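# Remove clear prop from casket, place on bench, close lid

## Task

Lift the clear prop out of the casket and put it down on the bench at a spot outside the casket, then close the casket's lid until it lies flat.

## Robot and tools

Robot: two arms, left_arm and right_arm, each ending in a five-finger hand (right_arm has a right hand, left_arm a mirrored left hand). Base positions in the scene frame: left_arm (+0.009, +0.371, +0.023) m, right_arm (-0.033, -0.287, +0.019) m, both nearly unrotated. A post stands on the floor behind the arms. Loose objects may get brief pushes from outside. Nothing may end up on the floor.

Frames: the scene frame has its origin at table-top height, midway between the nominal bases; +z is up, +x points out over the table, and left_arm sits on the +y side (image sides differ). Reported positions, orientations and absolute targets use this frame. Offsets in commands use the current Hand target's own axes.

Hand point: a point 0.05 m in front of the palm, 0.15 m out from the wrist face. Its +z runs along straight fingers, +y out of the palm, +x across the palm away from the thumb on the right hand (toward the thumb on the left hand). Straight fingertips reach 0.06 to 0.07 m past it along +z, lying 0.06 m behind it along -y. A wrist bracket on the little-finger side can collide with things.

A row is 28 numbers, each in [-1, 1], always covering both arms: left dx, dy, dz, rx, ry, rz, then left little, ring, middle, index, thumb_bend, thumb_turn, force_limit, speed; then the same 14 for the right arm. Pose numbers are offsets, not poses: measured from that arm's Hand target at the start of the action, in the Hand target's axes, where 1.0 means 0.6 m (dx, dy, dz) or 180 degrees (rx, ry, rz, read together as one rotation vector). All six at 0 asks nothing new of an arm. Finger numbers are absolute targets: -1 open/straight, +1 closed; thumb_turn -1 beside the palm, +1 in front of it. force_limit maps -1..+1 to about 0..10 N at the fingertip (0..15 N for the two thumb motors); speed rises from near zero at -1 to full at +0.48 and above. There is no 'unchanged' value: to keep a hand as is, resend the eight hand numbers of the last row actually run for it (before any has run, use hand_measured plus hand_force_limit and hand_speed).

Tools:
- execute_actions(actions, cameras): actions is a list of actions; each action is a table of up to 15 rows, one per 1/30 s step; a short table repeats its final row until step 15. Every row in an action counts from the same start pose; a later call counts from the new Hand target, so a repeated offset moves further. An empty actions list returns images.
- move(target, speed, blend, blocking, cameras): target is one 28-number row or a list of up to 15 rows, all offsets from the same Hand targets taken when the move starts. Straight-line paths, no obstacle avoidance, capped at 10 s in total. speed in m/s, 0.002 to 4.3, default 0.25 (turns at up to twice that in rad/s); one value or one per target. blend in m rounds corners; 0 stops at each target. blocking=false returns after about 0.5 s while the move continues. Hand numbers of later targets are sent on arrival.
- wait(seconds 0 to 3600), stop() to brake a move, zoom_image(camera, region [x0, y0, x1, y1] in pixels, at most 504 by 504), show_instructions(), finished_scene(scene 1).

Cameras: cam_high 896x504, cam_left_wrist 672x504, cam_right_wrist 672x504 (fisheye). Name them in cameras, or ["all"].

Results: per arm end_effector_position (m) and end_effector_quat_wxyz, Hand target (the commanded pose after clipping, from which the next offsets count), joint positions, velocities and torques, and for each hand hand_measured, hand_stopped_by (moving, target, force, stalled, fault), hand_load_n (positive means pushed open; a drop to about 0 signals a lost grip), hand_force_limit, hand_speed. Move results add a 'move:' line: done, off_target, moving, held or fault, plus limits (paced = pose clipped, held = steps withheld). MOTOR HOT appears at 85 °C; at 100 °C the arm faults and sags for 30 to 60 s.

Behaviour: orientation commands are clipped to within 40 degrees of the present one per step. Hands often rest 1 to 3 cm (sometimes 5 cm) short of, usually below, the target; resend the missing distance as an offset if needed. Gripping with the thumb turned in front: objects about 0.035 to 0.065 m thick, handles down to about 0.025 m; thumb tip against index pad for light things up to about 0.08 m. For a gentle grip close at speed -0.94 or lower. To loosen, send a target more open than hand_measured.

Avoid: dropping or releasing moving parts, fast impacts, ramming fixed things or the lid, strong pushes, overloading fingers, contact between the two arms or one hand closing on the other, and anything leaving the table. To end a push against something, command the target back past the hand point.

Each tool is called as name([rows], argument=value, ...), one row to a line, values as JSON.

Reference images:

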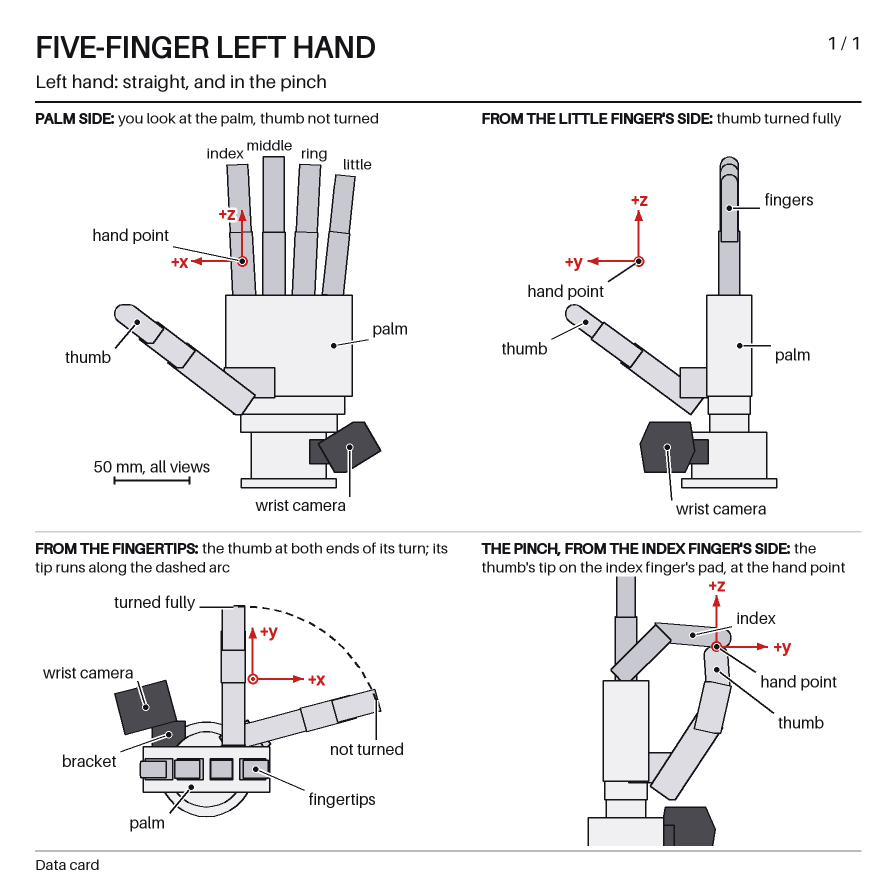

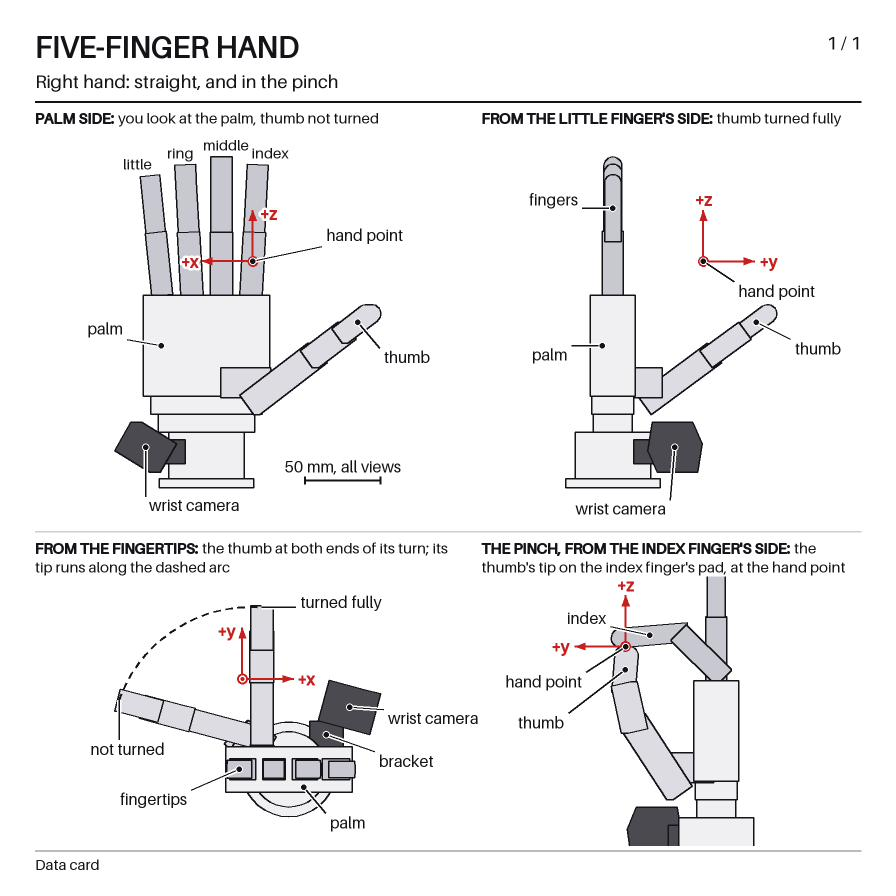

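## Session

execute_actions(actions=[])

Scene clock: 0.00 s.
left_arm: end_effector_position=(+0.5189, +0.1180, +0.1628) hand_measured=(-1.000, -1.000, -1.000, -1.000, -1.000, -1.000) hand_load_n=(+0.0, +0.0, +0.0, +0.0, +0.0, +0.0) hand_stopped_by=(target, target, target, target, target, target) hand_force_limit=0.00 hand_speed=-0.80 end_effector_quat_wxyz=(+0.424, -0.346, +0.730, -0.409) | right_arm: end_effector_position=(+0.2905, -0.4347, +0.2126) hand_measured=(-1.000, -1.000, -1.000, -1.000, -1.000, -1.000) hand_load_n=(+0.0, +0.0, +0.0, +0.0, +0.0, +0.0) hand_stopped_by=(target, target, target, target, target, target) hand_force_limit=0.00 hand_speed=-0.80 end_effector_quat_wxyz=(-0.050, +0.855, -0.511, -0.072)
Joint positions: left_arm=[-0.493 1.414 0.77 0.329 -0.165 0.308] | right_arm=[-0.446 1.531 1.378 -1.549 -0.117 -0.912]
Joint velocities: within noise
Joint torques (N m): no reading
Motor temperatures (°C): left_arm=[34 37 28 34 31 33] | right_arm=[30 34 28 31 32 33]
Heat: left arm: hottest shoulder 37 °C; right arm: hottest shoulder 34 °C.
Hand target: left_arm +0.5266, +0.1121, +0.1790; +0.434, -0.341, +0.721, -0.419 | right_arm +0.2998, -0.4393, +0.2249; -0.055, +0.854, -0.515, -0.049

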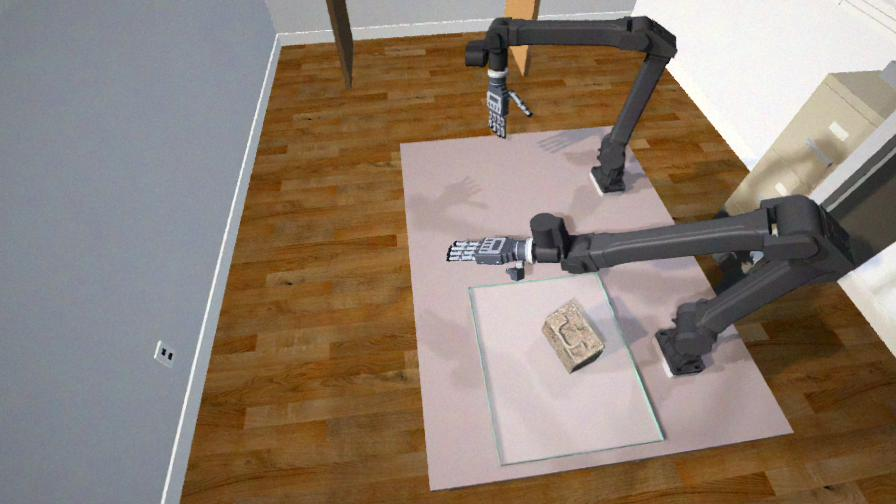

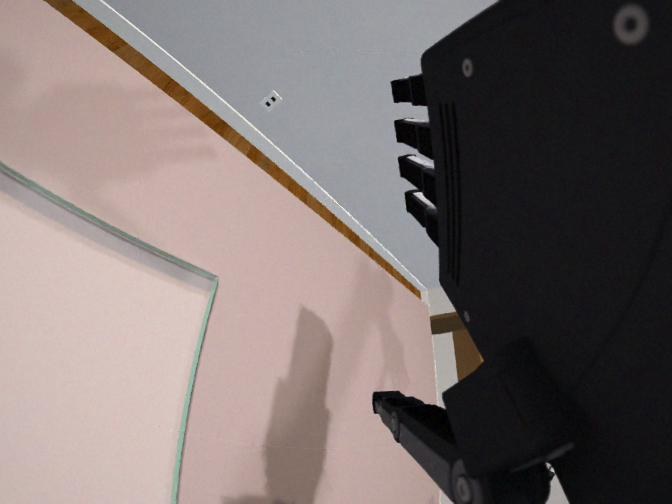

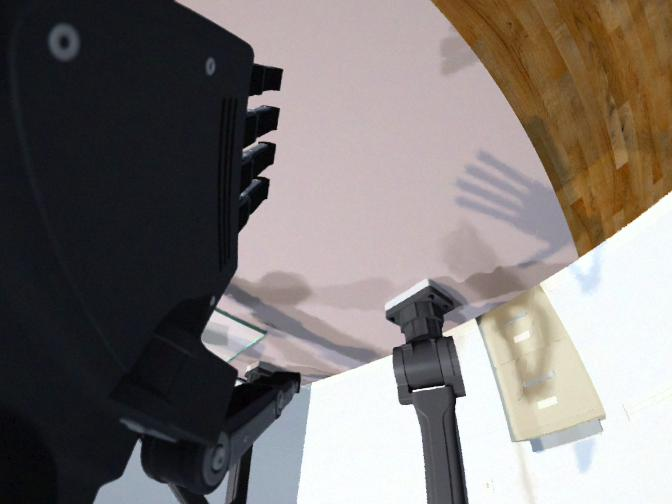

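zoom_image(camera="cam_high", region=[400, 200, 800, 500])

zoom_image(camera="cam_high", region=[500, 270, 660, 390])

Scaled by 1.260 from the camera's image (finer frame: 1280x720).

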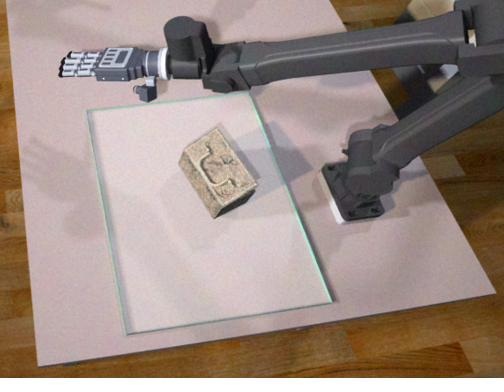

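Scaled by 3.150 from the camera's image (finer frame: 1280x720).

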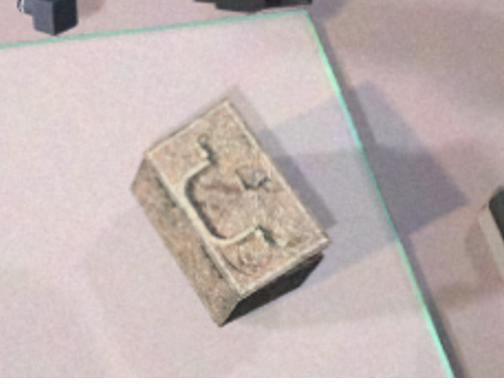

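zoom_image(camera="cam_high", region=[535, 290, 615, 380])

zoom_image(camera="cam_high", region=[460, 270, 560, 350])

zoom_image(camera="cam_left_wrist", region=[0, 150, 300, 400])

zoom_image(camera="cam_high", region=[590, 380, 710, 480])

Scaled by 5.600 from the camera's image (finer frame: 1280x720).

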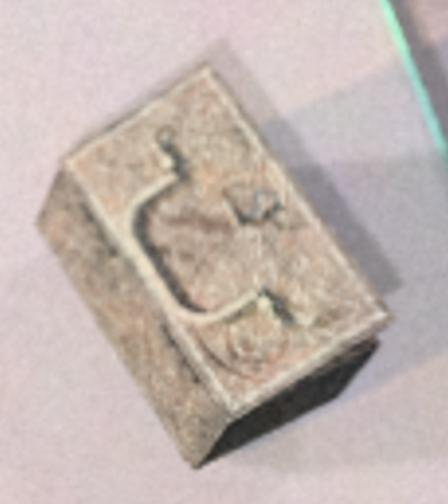

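Scaled by 5.040 from the camera's image (finer frame: 1280x720).

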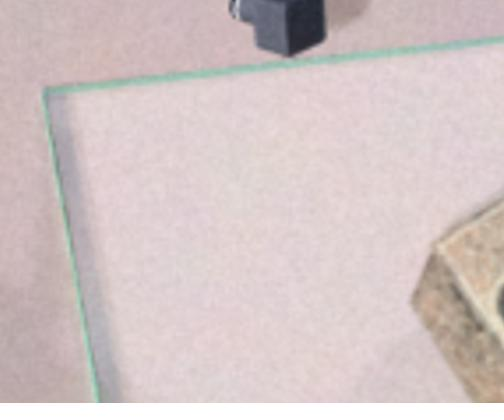

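Scaled by 1.680 from the camera's image (finer frame: 960x720).

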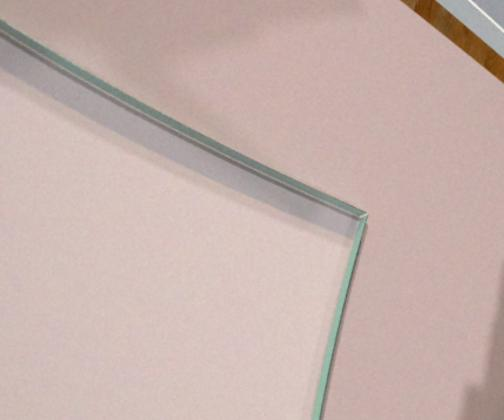

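Scaled by 4.200 from the camera's image (finer frame: 1280x720).

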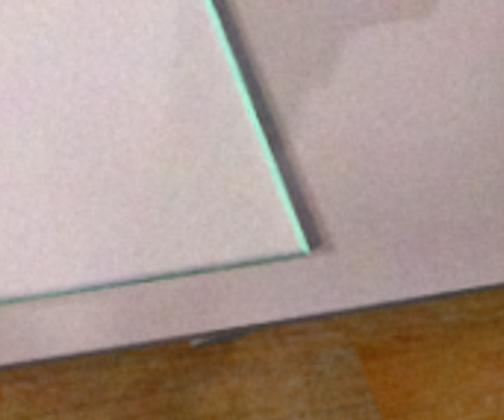

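move(target=[-0.2839,-0.0733,-0.3275,-0.4195,0.0074,-0.1869,-1,-1,-1,-1,-1,-1,0,-0.8,0,0,0,0,0,0,-1,-1,-1,-1,-1,-1,0,-0.8], cameras=["all"])

Scene clock: 117.23 s.
left_arm: end_effector_position=(+0.4102, +0.3046, +0.3174) hand_measured=(-1.000, -1.000, -1.000, -1.000, -1.000, -1.000) hand_load_n=(+0.0, +0.0, +0.0, +0.0, +0.0, +0.0) hand_stopped_by=(target, target, target, target, target, target) hand_force_limit=0.00 hand_speed=-0.80 end_effector_quat_wxyz=(-0.010, +0.703, -0.711, +0.008) | right_arm: end_effector_position=(+0.2905, -0.4347, +0.2126) hand_measured=(-1.000, -1.000, -1.000, -1.000, -1.000, -1.000) hand_load_n=(+0.0, +0.0, +0.0, +0.0, +0.0, +0.0) hand_stopped_by=(target, target, target, target, target, target) hand_force_limit=0.00 hand_speed=-0.80 end_effector_quat_wxyz=(-0.050, +0.855, -0.511, -0.072)
Joint positions: left_arm=[-0.075 1.54 1.678 -1.683 -0.004 -0.068] | right_arm=[-0.446 1.531 1.378 -1.549 -0.117 -0.912]
Joint torques (N m): left_arm=[0.62 -11.34 9.54 -0.64 0.24 -0.16] | right_arm=[-0.15 -12.22 11.84 -0.09 -0.09 -0.07]
Motor temperatures (°C): left_arm=[33 39 42 34 31 31] | right_arm=[29 34 38 30 31 32]
Heat: left arm: hottest elbow 42 °C; right arm: hottest elbow 38 °C.
Hand target: left_arm +0.4196, +0.3000, +0.3301; +0.000, +0.707, -0.707, +0.000 | right_arm +0.2998, -0.4393, +0.2249; -0.055, +0.854, -0.515, -0.049
Off the commanded pose: left_arm 0.016 m, 2 deg | right_arm 0.016 m, 3 deg.
joint sent to its limit (left arm) — joint 4 (wrist pitch), lower limit. The joint targets are off in position, not in orientation.
move: off_target (left_arm)
cam_left_wrist: T_world_to_cam=[[0.9696, -0.24038, 0.04573, -0.34344], [-0.23296, -0.8497, 0.47301, 0.2098], [-0.07484, -0.46929, -0.87987, 0.56857]] pos_world=[0.42442, 0.36253, 0.41674]

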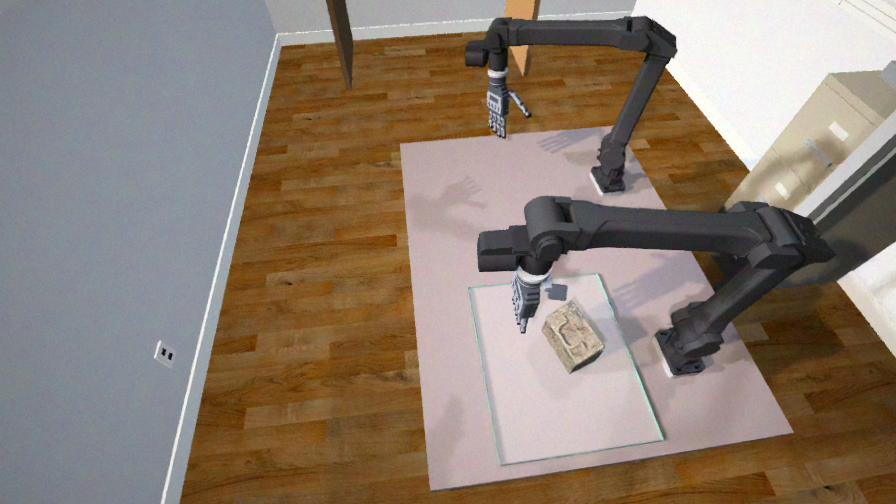

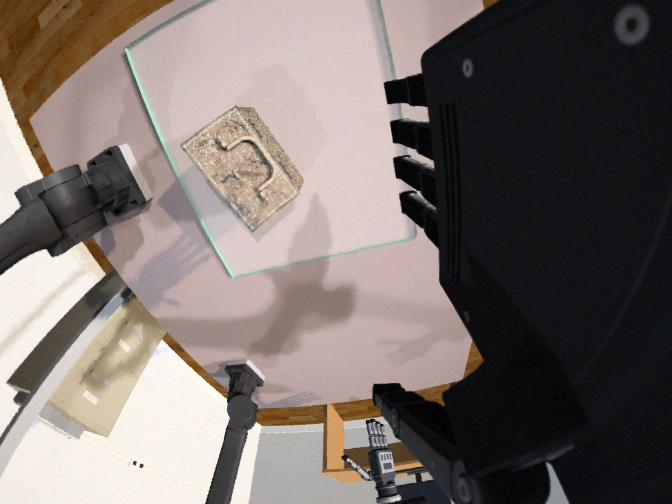

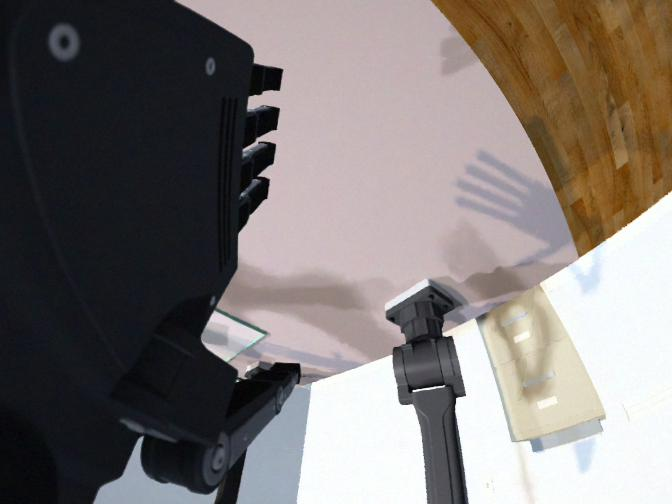

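zoom_image(camera="cam_left_wrist", region=[170, 95, 320, 245])

Scaled by 3.360 from the camera's image (finer frame: 960x720).

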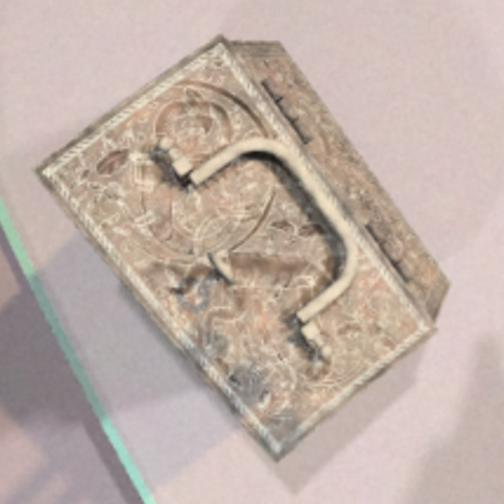

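zoom_image(camera="cam_high", region=[470, 190, 620, 390])

Scaled by 2.520 from the camera's image (finer frame: 1280x720).

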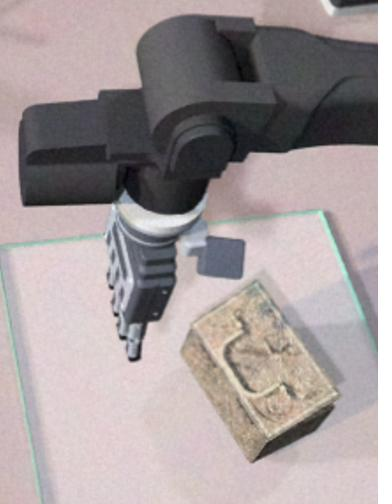

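move(target=[-0.2,0,-0.03,0,0,0,-1,-1,-1,-1,-1,-1,0,-0.8,-0.751,-0.5145,0.2217,0.3116,-0.1789,-0.3152,-1,-1,-1,-1,-1,-1,0,-0.8], cameras=["all"])

Scene clock: 209.73 s.
left_arm: end_effector_position=(+0.4139, +0.4187, +0.3299) hand_measured=(-1.000, -1.000, -1.000, -1.000, -1.000, -1.000) hand_load_n=(+0.0, +0.0, +0.0, +0.0, +0.0, +0.0) hand_stopped_by=(target, target, target, target, target, target) hand_force_limit=0.00 hand_speed=-0.80 end_effector_quat_wxyz=(-0.026, +0.713, -0.701, +0.019) | right_arm: end_effector_position=(+0.3504, +0.1081, +0.1526) hand_measured=(-1.000, -1.000, -1.000, -1.000, -1.000, -1.000) hand_load_n=(+0.0, +0.0, +0.0, +0.0, +0.0, +0.0) hand_stopped_by=(target, target, target, target, target, target) hand_force_limit=0.00 hand_speed=-0.80 end_effector_quat_wxyz=(-0.559, +0.829, -0.010, -0.012)
Joint positions: left_arm=[0.175 1.54 1.716 -1.683 0.001 0.153] | right_arm=[0.482 1.593 1.043 -0.144 -0.946 -0.559]
Joint torques (N m): left_arm=[0.97 -12.51 9.65 -0.46 0.12 0.05] | right_arm=[0.44 -12.57 11.62 2.18 -0.6 0.08]
Motor temperatures (°C): left_arm=[33 40 48 32 31 31] | right_arm=[29 34 38 30 31 31]
Heat: left arm: hottest elbow 48 °C; right arm: hottest elbow 38 °C.
Hand target: left_arm +0.4195, +0.4200, +0.3481; +0.000, +0.707, -0.707, +0.000 | right_arm +0.3595, +0.1170, +0.1699; -0.574, +0.819, +0.001, +0.000
Off the commanded pose: left_arm 0.019 m, 4 deg | right_arm 0.021 m, 3 deg.
joint sent to its limit (left arm) — joint 4 (wrist pitch), lower limit. The joint targets are off in position and orientation.
move: off_target (left_arm, right_arm)
cam_left_wrist: T_world_to_cam=[[0.97381, -0.21255, 0.08073, -0.34507], [-0.22563, -0.85959, 0.45848, 0.30761], [-0.02805, -0.46469, -0.88503, 0.61372]] pos_world=[0.42266, 0.47627, 0.42999]
cam_right_wrist: T_world_to_cam=[[0.22377, -0.36167, -0.90505, 0.10166], [-0.81341, -0.58087, 0.03101, 0.34273], [-0.53693, 0.72924, -0.42416, 0.2916]] pos_world=[0.4126, 0.0232, 0.20506]

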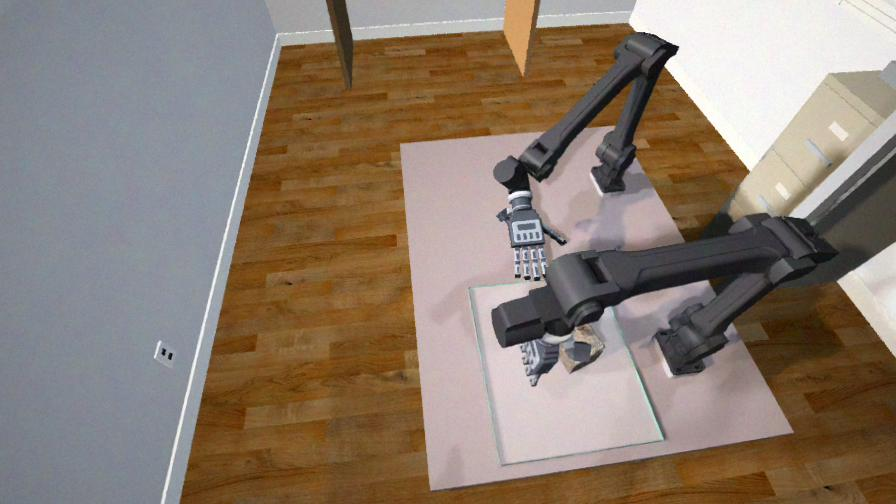

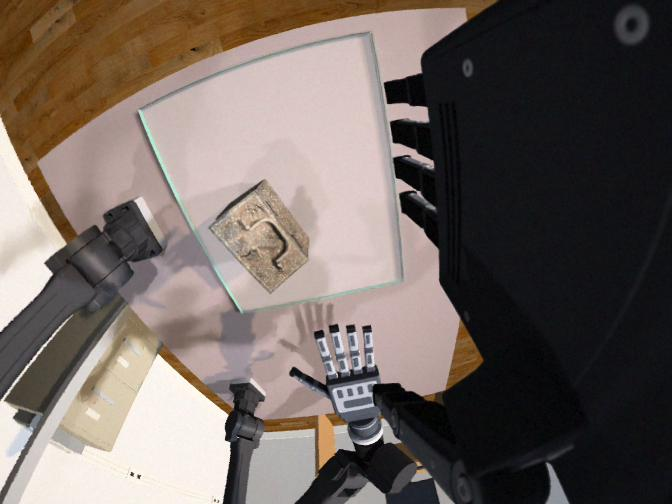

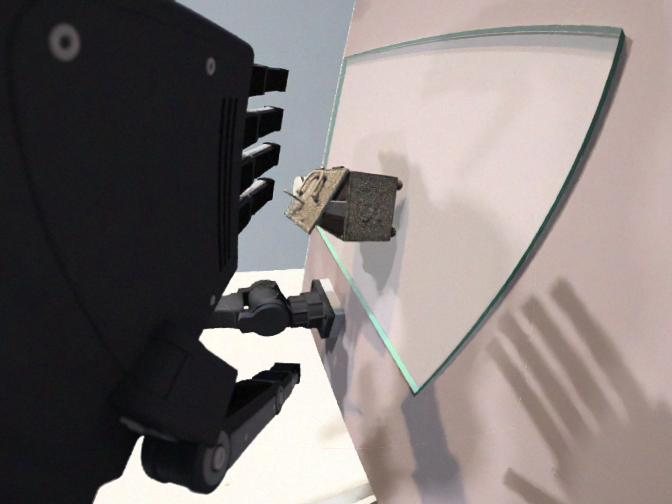

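zoom_image(camera="cam_right_wrist", region=[270, 140, 430, 260])

zoom_image(camera="cam_left_wrist", region=[190, 170, 330, 300])

Scaled by 3.150 from the camera's image (finer frame: 960x720).

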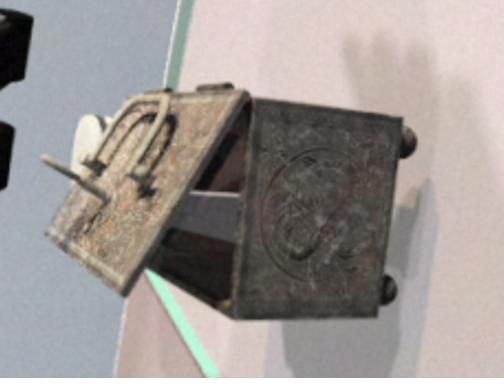

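Scaled by 3.600 from the camera's image (finer frame: 960x720).

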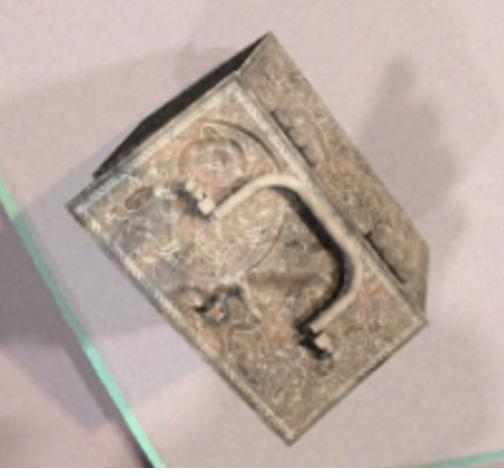

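move(target=[0,0,0,0,0,0,-1,-1,-1,-1,-1,-1,0,-0.8,-0.2475,0.0413,0.0328,0,0.2977,0.1083,-1,-1,-1,-1,-1,-1,0,-0.8], cameras=["cam_right_wrist","cam_high"], speed=0.15)

Scene clock: 280.07 s.
left_arm: end_effector_position=(+0.4139, +0.4187, +0.3299) hand_measured=(-1.000, -1.000, -1.000, -1.000, -1.000, -1.000) hand_load_n=(+0.0, +0.0, +0.0, +0.0, +0.0, +0.0) hand_stopped_by=(target, target, target, target, target, target) hand_force_limit=0.00 hand_speed=-0.80 end_effector_quat_wxyz=(-0.026, +0.713, -0.701, +0.019) | right_arm: end_effector_position=(+0.2127, +0.1243, +0.1321) hand_measured=(-1.000, -1.000, -1.000, -1.000, -1.000, -1.000) hand_load_n=(+0.0, +0.0, +0.0, +0.0, +0.0, +0.0) hand_stopped_by=(target, target, target, target, target, target) hand_force_limit=0.00 hand_speed=-0.80 end_effector_quat_wxyz=(-0.498, +0.727, -0.384, +0.277)
Joint positions: left_arm=[0.175 1.54 1.716 -1.683 0.001 0.153] | right_arm=[1.134 1.237 0.551 0.261 0.55 0.211]
Joint torques (N m): left_arm=[0.73 -12.69 9.55 -0.46 0.13 0.04] | right_arm=[0.79 -7.59 9.39 1.06 0.38 0.07]
Motor temperatures (°C): left_arm=[32 41 57 32 30 30] | right_arm=[29 35 37 30 31 31]
Heat: left arm: hottest elbow 57 °C; right arm: hottest elbow 37 °C.
Hand target: left_arm +0.4195, +0.4200, +0.3481; +0.000, +0.707, -0.707, +0.000 | right_arm +0.2110, +0.1269, +0.1398; -0.504, +0.720, -0.390, +0.274
Off the commanded pose: left_arm 0.019 m, 4 deg | right_arm 0.008 m, 1 deg.
joint sent to its limit (left arm) — joint 4 (wrist pitch), lower limit. The joint targets are off in position and orientation.
move: done
cam_right_wrist: T_world_to_cam=[[-0.1337, -0.41281, -0.90095, 0.20159], [-0.93405, 0.35628, -0.02464, 0.15726], [0.33116, 0.83824, -0.43323, 0.00008]] pos_world=[0.17381, 0.02712, 0.18553]
Images, in order (width x height): cam_high 896x504, cam_right_wrist 672x504.

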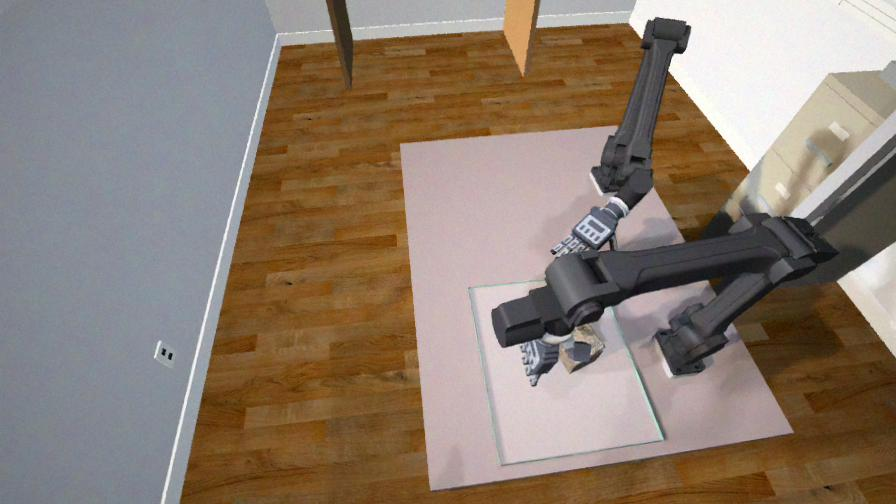

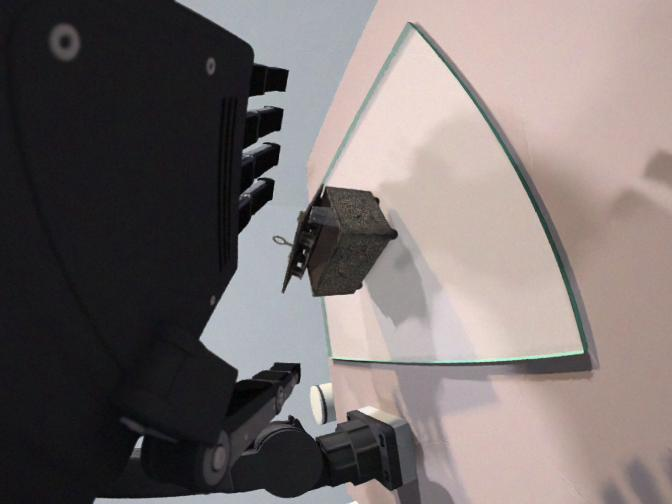

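zoom_image(camera="cam_right_wrist", region=[260, 170, 420, 310])

Scaled by 3.150 from the camera's image (finer frame: 960x720).

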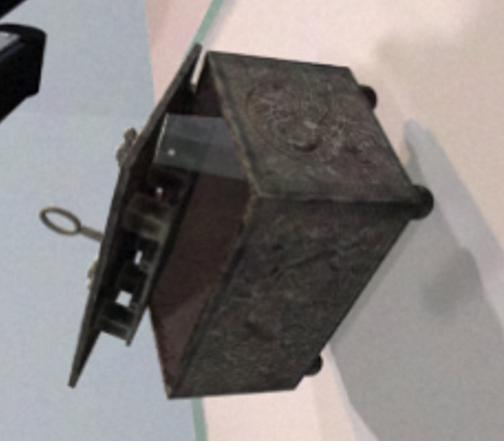

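zoom_image(camera="cam_right_wrist", region=[290, 180, 350, 250])

Scaled by 7.200 from the camera's image (finer frame: 960x720).

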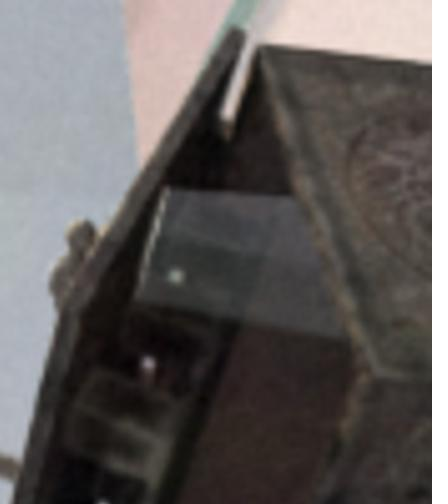

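move(target=[0.2658,0.4008,0.1635,0.0832,-0.0122,-0.0921,-1,-1,-1,-1,-1,1,0,-0.5,0,0,0,0,0,0,-1,-1,-1,-1,-1,-1,0,-0.8], cameras=["all"], speed=0.2)

Scene clock: 511.83 s.
left_arm: end_effector_position=(+0.1796, +0.2605, +0.2469) hand_measured=(-1.000, -1.000, -1.000, -1.000, -1.000, +1.000) hand_load_n=(+0.0, +0.0, +0.0, +0.0, +0.0, +0.0) hand_stopped_by=(target, target, target, target, target, target) hand_force_limit=0.00 hand_speed=-0.50 end_effector_quat_wxyz=(-0.101, +0.793, -0.596, +0.075) | right_arm: end_effector_position=(+0.2127, +0.1243, +0.1321) hand_measured=(-1.000, -1.000, -1.000, -1.000, -1.000, -1.000) hand_load_n=(+0.0, +0.0, +0.0, +0.0, +0.0, +0.0) hand_stopped_by=(target, target, target, target, target, target) hand_force_limit=0.00 hand_speed=-0.80 end_effector_quat_wxyz=(-0.498, +0.727, -0.384, +0.277)
Joint positions: left_arm=[-0.424 0.768 0.917 -1.527 -0.165 -0.694] | right_arm=[1.134 1.237 0.551 0.261 0.55 0.211]
Joint torques (N m): left_arm=[-0.03 -0.62 7.09 -0.2 -0.22 -0.19] | right_arm=[0.91 -7.47 9.39 1.05 0.37 0.08]
Motor temperatures (°C): left_arm=[31 41 61 30 30 29] | right_arm=[29 33 35 29 31 30]
Heat: left arm: hottest elbow 61 °C; right arm: hottest elbow 35 °C.
Hand target: left_arm +0.1791, +0.2604, +0.2500; -0.105, +0.795, -0.592, +0.078 | right_arm +0.2110, +0.1269, +0.1398; -0.504, +0.720, -0.390, +0.274
Off the commanded pose: left_arm 0.003 m, 1 deg | right_arm 0.008 m, 1 deg.
move: done
cam_left_wrist: T_world_to_cam=[[0.96374, 0.04047, 0.26375, -0.25307], [-0.07432, -0.90861, 0.41099, 0.1542], [0.25628, -0.41569, -0.87265, 0.39333]] pos_world=[0.15455, 0.31385, 0.34661]
cam_right_wrist: T_world_to_cam=[[-0.1337, -0.41281, -0.90095, 0.20159], [-0.93405, 0.35628, -0.02464, 0.15726], [0.33116, 0.83824, -0.43323, 0.00008]] pos_world=[0.17381, 0.02712, 0.18553]

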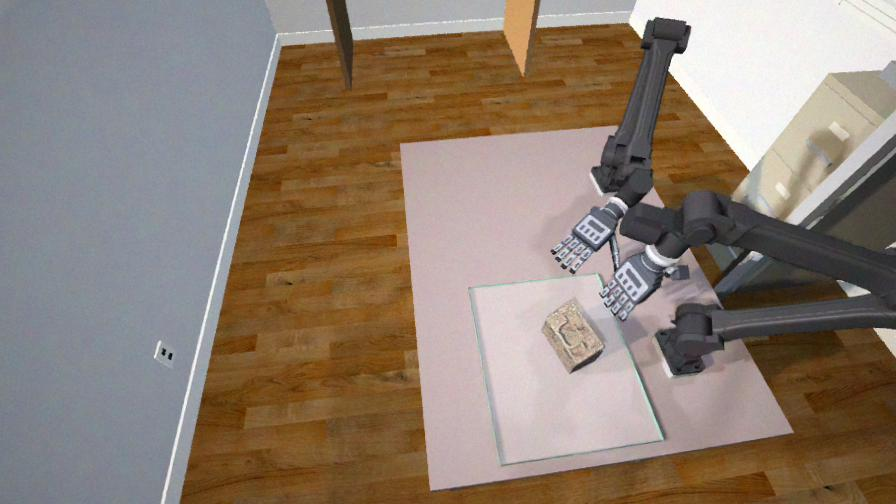

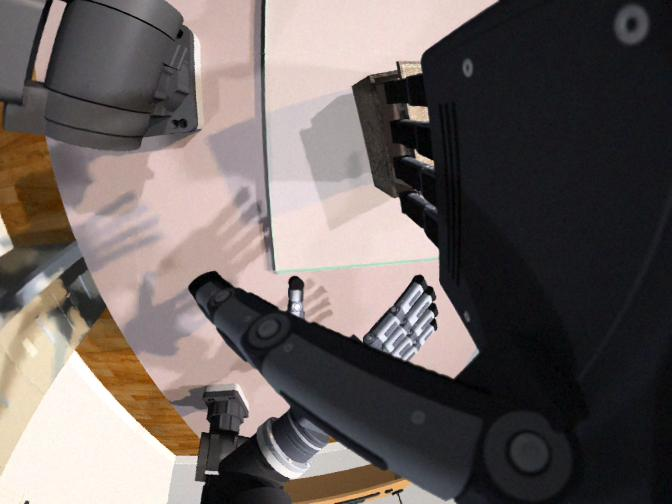

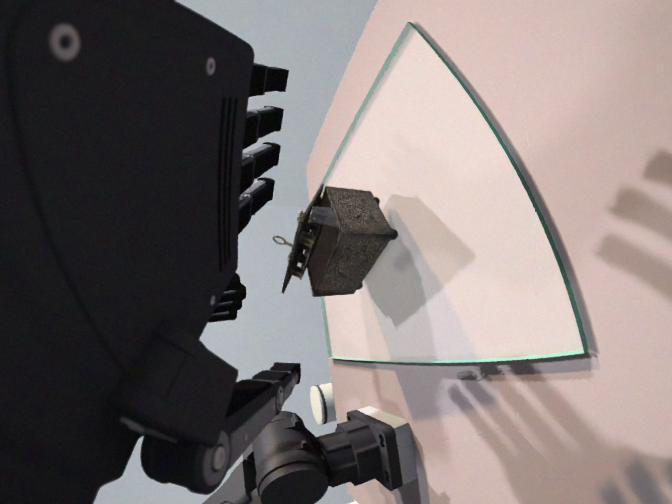

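zoom_image(camera="cam_high", region=[530, 250, 670, 390])

zoom_image(camera="cam_left_wrist", region=[300, 40, 450, 240])

Scaled by 3.600 from the camera's image (finer frame: 1280x720).

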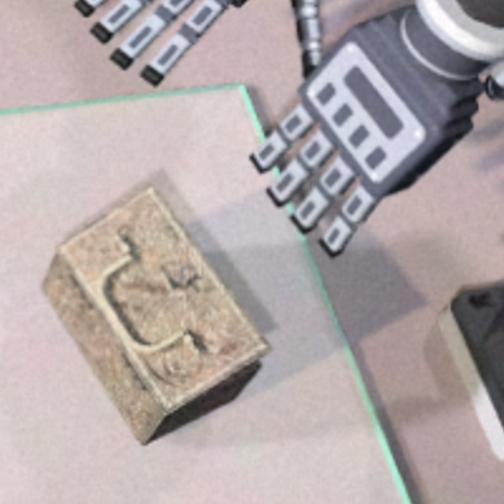

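Scaled by 2.520 from the camera's image (finer frame: 960x720).

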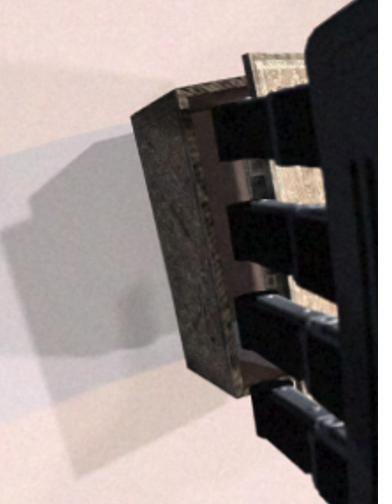

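move(target=[0.0,0.0347,0.1288,0,0,0,-1,-1,-1,-1,-1,1,0,-0.5,0,0,0,0,0,0,-1,-1,-1,-1,-1,-1,0,-0.8], cameras=["cam_high","cam_right_wrist"], speed=0.15)

zoom_image(camera="cam_right_wrist", region=[240, 170, 400, 310])

zoom_image(camera="cam_high", region=[530, 250, 670, 390])

Scene clock: 542.17 s.
left_arm: end_effector_position=(+0.1726, +0.2637, +0.1661) hand_measured=(-1.000, -1.000, -1.000, -1.000, -1.000, +1.000) hand_load_n=(+0.0, +0.0, +0.0, -0.5, +0.0, +0.0) hand_stopped_by=(target, target, target, target, target, target) hand_force_limit=0.00 hand_speed=-0.50 end_effector_quat_wxyz=(-0.098, +0.794, -0.597, +0.061) | right_arm: end_effector_position=(+0.2127, +0.1243, +0.1321) hand_measured=(-1.000, -1.000, -1.000, -1.000, -1.000, -1.000) hand_load_n=(+0.0, +0.0, +0.0, +0.0, -0.5, -0.5) hand_stopped_by=(target, target, target, target, target, target) hand_force_limit=0.00 hand_speed=-0.80 end_effector_quat_wxyz=(-0.498, +0.727, -0.384, +0.277)
Joint positions: left_arm=[-0.424 0.758 0.702 -1.352 -0.165 -0.695] | right_arm=[1.134 1.237 0.551 0.261 0.55 0.211]
Joint torques (N m): left_arm=[-0.09 -1.14 7.05 0.81 -0.24 -0.21] | right_arm=[0.79 -7.65 9.39 1.03 0.37 0.07]
Motor temperatures (°C): left_arm=[31 39 53 30 30 29] | right_arm=[29 33 36 29 30 30]
Heat: left arm: hottest elbow 53 °C; right arm: hottest elbow 36 °C.
Hand target: left_arm +0.1791, +0.2605, +0.1700; -0.105, +0.795, -0.592, +0.078 | right_arm +0.2110, +0.1269, +0.1398; -0.504, +0.720, -0.390, +0.274
Off the commanded pose: left_arm 0.008 m, 2 deg | right_arm 0.008 m, 1 deg.
move: done
cam_right_wrist: T_world_to_cam=[[-0.1337, -0.41281, -0.90095, 0.20159], [-0.93405, 0.35628, -0.02464, 0.15726], [0.33116, 0.83824, -0.43323, 0.00008]] pos_world=[0.17381, 0.02712, 0.18553]

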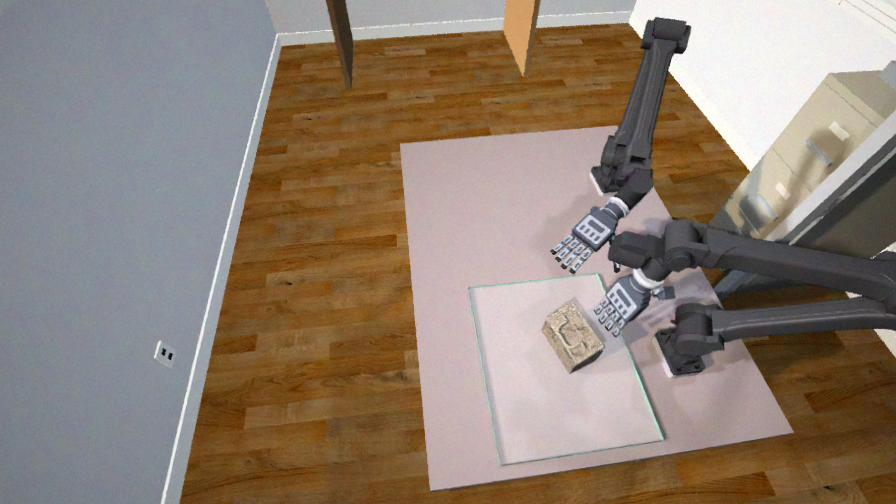

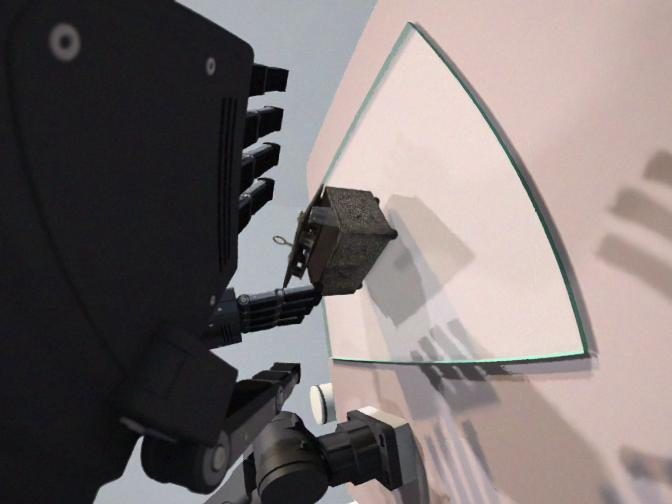

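Scaled by 3.150 from the camera's image (finer frame: 960x720).

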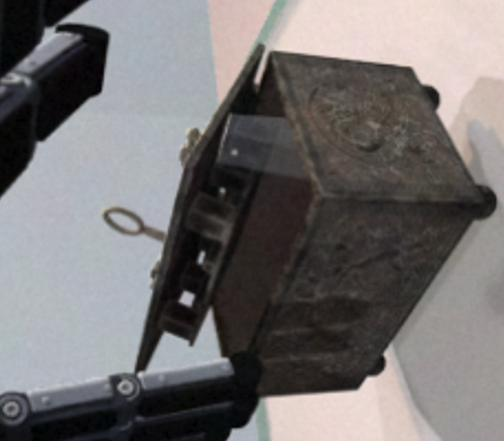

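Scaled by 3.600 from the camera's image (finer frame: 1280x720).

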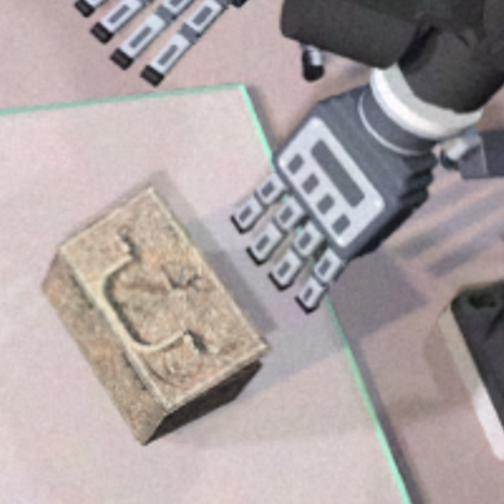

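move(target=[0.0,0.0152,0.0563,0,0,0,-1,-1,-1,-1,-1,1,0,-0.5,0,0,0,0,0,0,-1,-1,-1,-1,-1,-1,0,-0.8], cameras=["cam_high","cam_right_wrist"], speed=0.1)

zoom_image(camera="cam_right_wrist", region=[240, 170, 400, 310])

zoom_image(camera="cam_high", region=[530, 270, 650, 390])

Scene clock: 552.00 s.
left_arm: end_effector_position=(+0.1723, +0.2638, +0.1331) hand_measured=(-1.000, -1.000, -1.000, -1.000, -1.000, +1.000) hand_load_n=(+0.0, +0.0, +0.0, +0.0, +0.0, +0.0) hand_stopped_by=(target, target, target, target, target, target) hand_force_limit=0.00 hand_speed=-0.50 end_effector_quat_wxyz=(-0.099, +0.794, -0.596, +0.066) | right_arm: end_effector_position=(+0.2127, +0.1243, +0.1321) hand_measured=(-1.000, -1.000, -1.000, -1.000, -1.000, -1.000) hand_load_n=(+0.0, +0.0, +0.0, +0.0, +0.0, +0.0) hand_stopped_by=(target, target, target, target, target, target) hand_force_limit=0.00 hand_speed=-0.80 end_effector_quat_wxyz=(-0.498, +0.727, -0.384, +0.277)
Joint positions: left_arm=[-0.424 0.758 0.615 -1.254 -0.165 -0.695] | right_arm=[1.134 1.237 0.551 0.261 0.55 0.211]
Joint torques (N m): left_arm=[-0.03 -0.21 7.06 0.8 -0.21 -0.17] | right_arm=[0.91 -7.71 9.37 1.06 0.37 0.08]
Heat: left arm: hottest elbow 53 °C; right arm: hottest elbow 36 °C.
Hand target: left_arm +0.1791, +0.2605, +0.1350; -0.105, +0.795, -0.592, +0.078 | right_arm +0.2110, +0.1269, +0.1398; -0.504, +0.720, -0.390, +0.274
Off the commanded pose: left_arm 0.008 m, 2 deg | right_arm 0.008 m, 1 deg.
move: done
cam_right_wrist: T_world_to_cam=[[-0.1337, -0.41281, -0.90095, 0.20159], [-0.93405, 0.35628, -0.02464, 0.15726], [0.33116, 0.83824, -0.43323, 0.00008]] pos_world=[0.17381, 0.02712, 0.18553]

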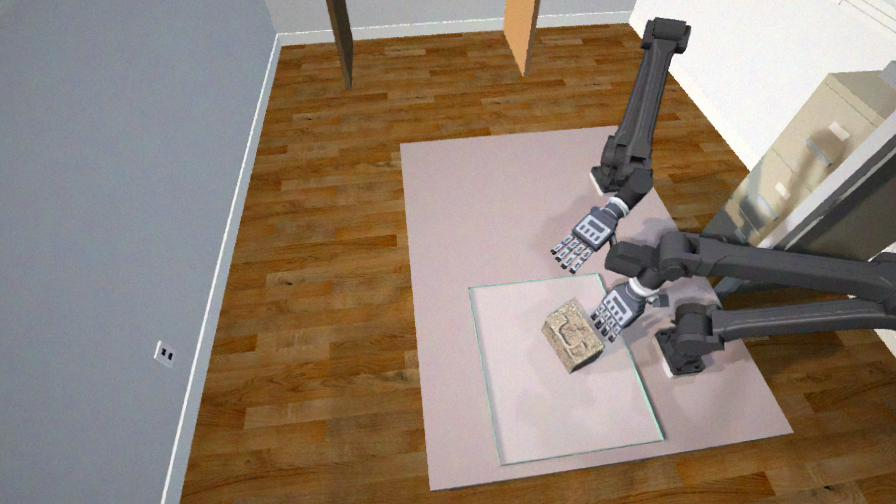

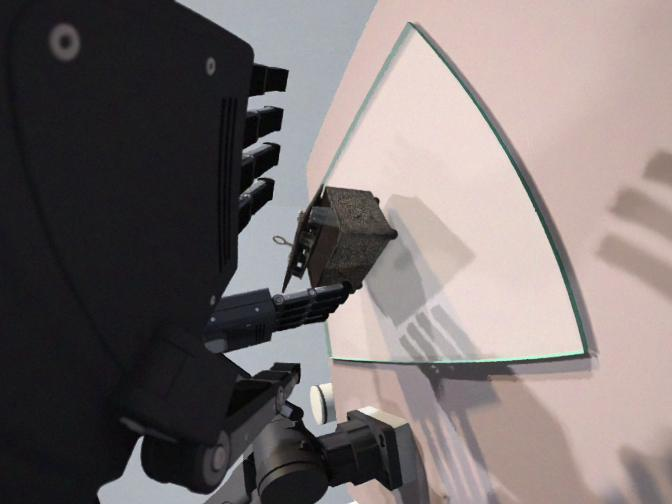

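Scaled by 3.150 from the camera's image (finer frame: 960x720).

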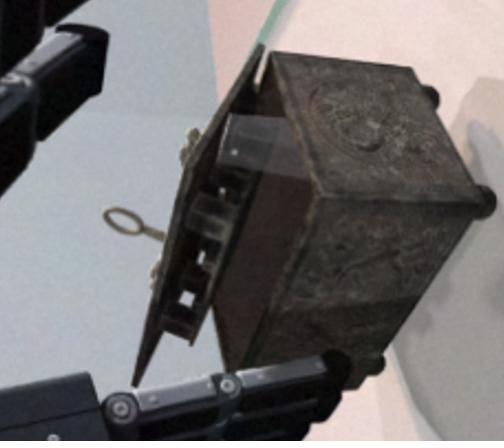

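Scaled by 4.200 from the camera's image (finer frame: 1280x720).

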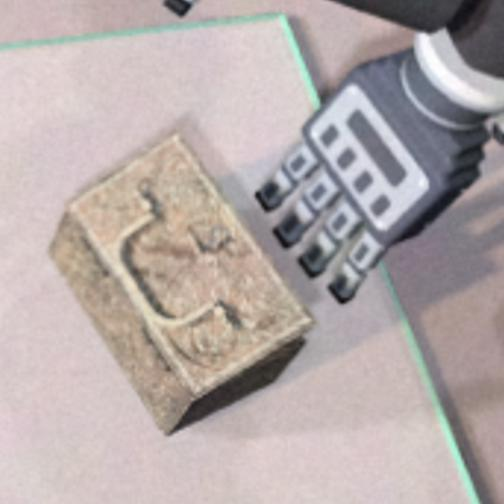

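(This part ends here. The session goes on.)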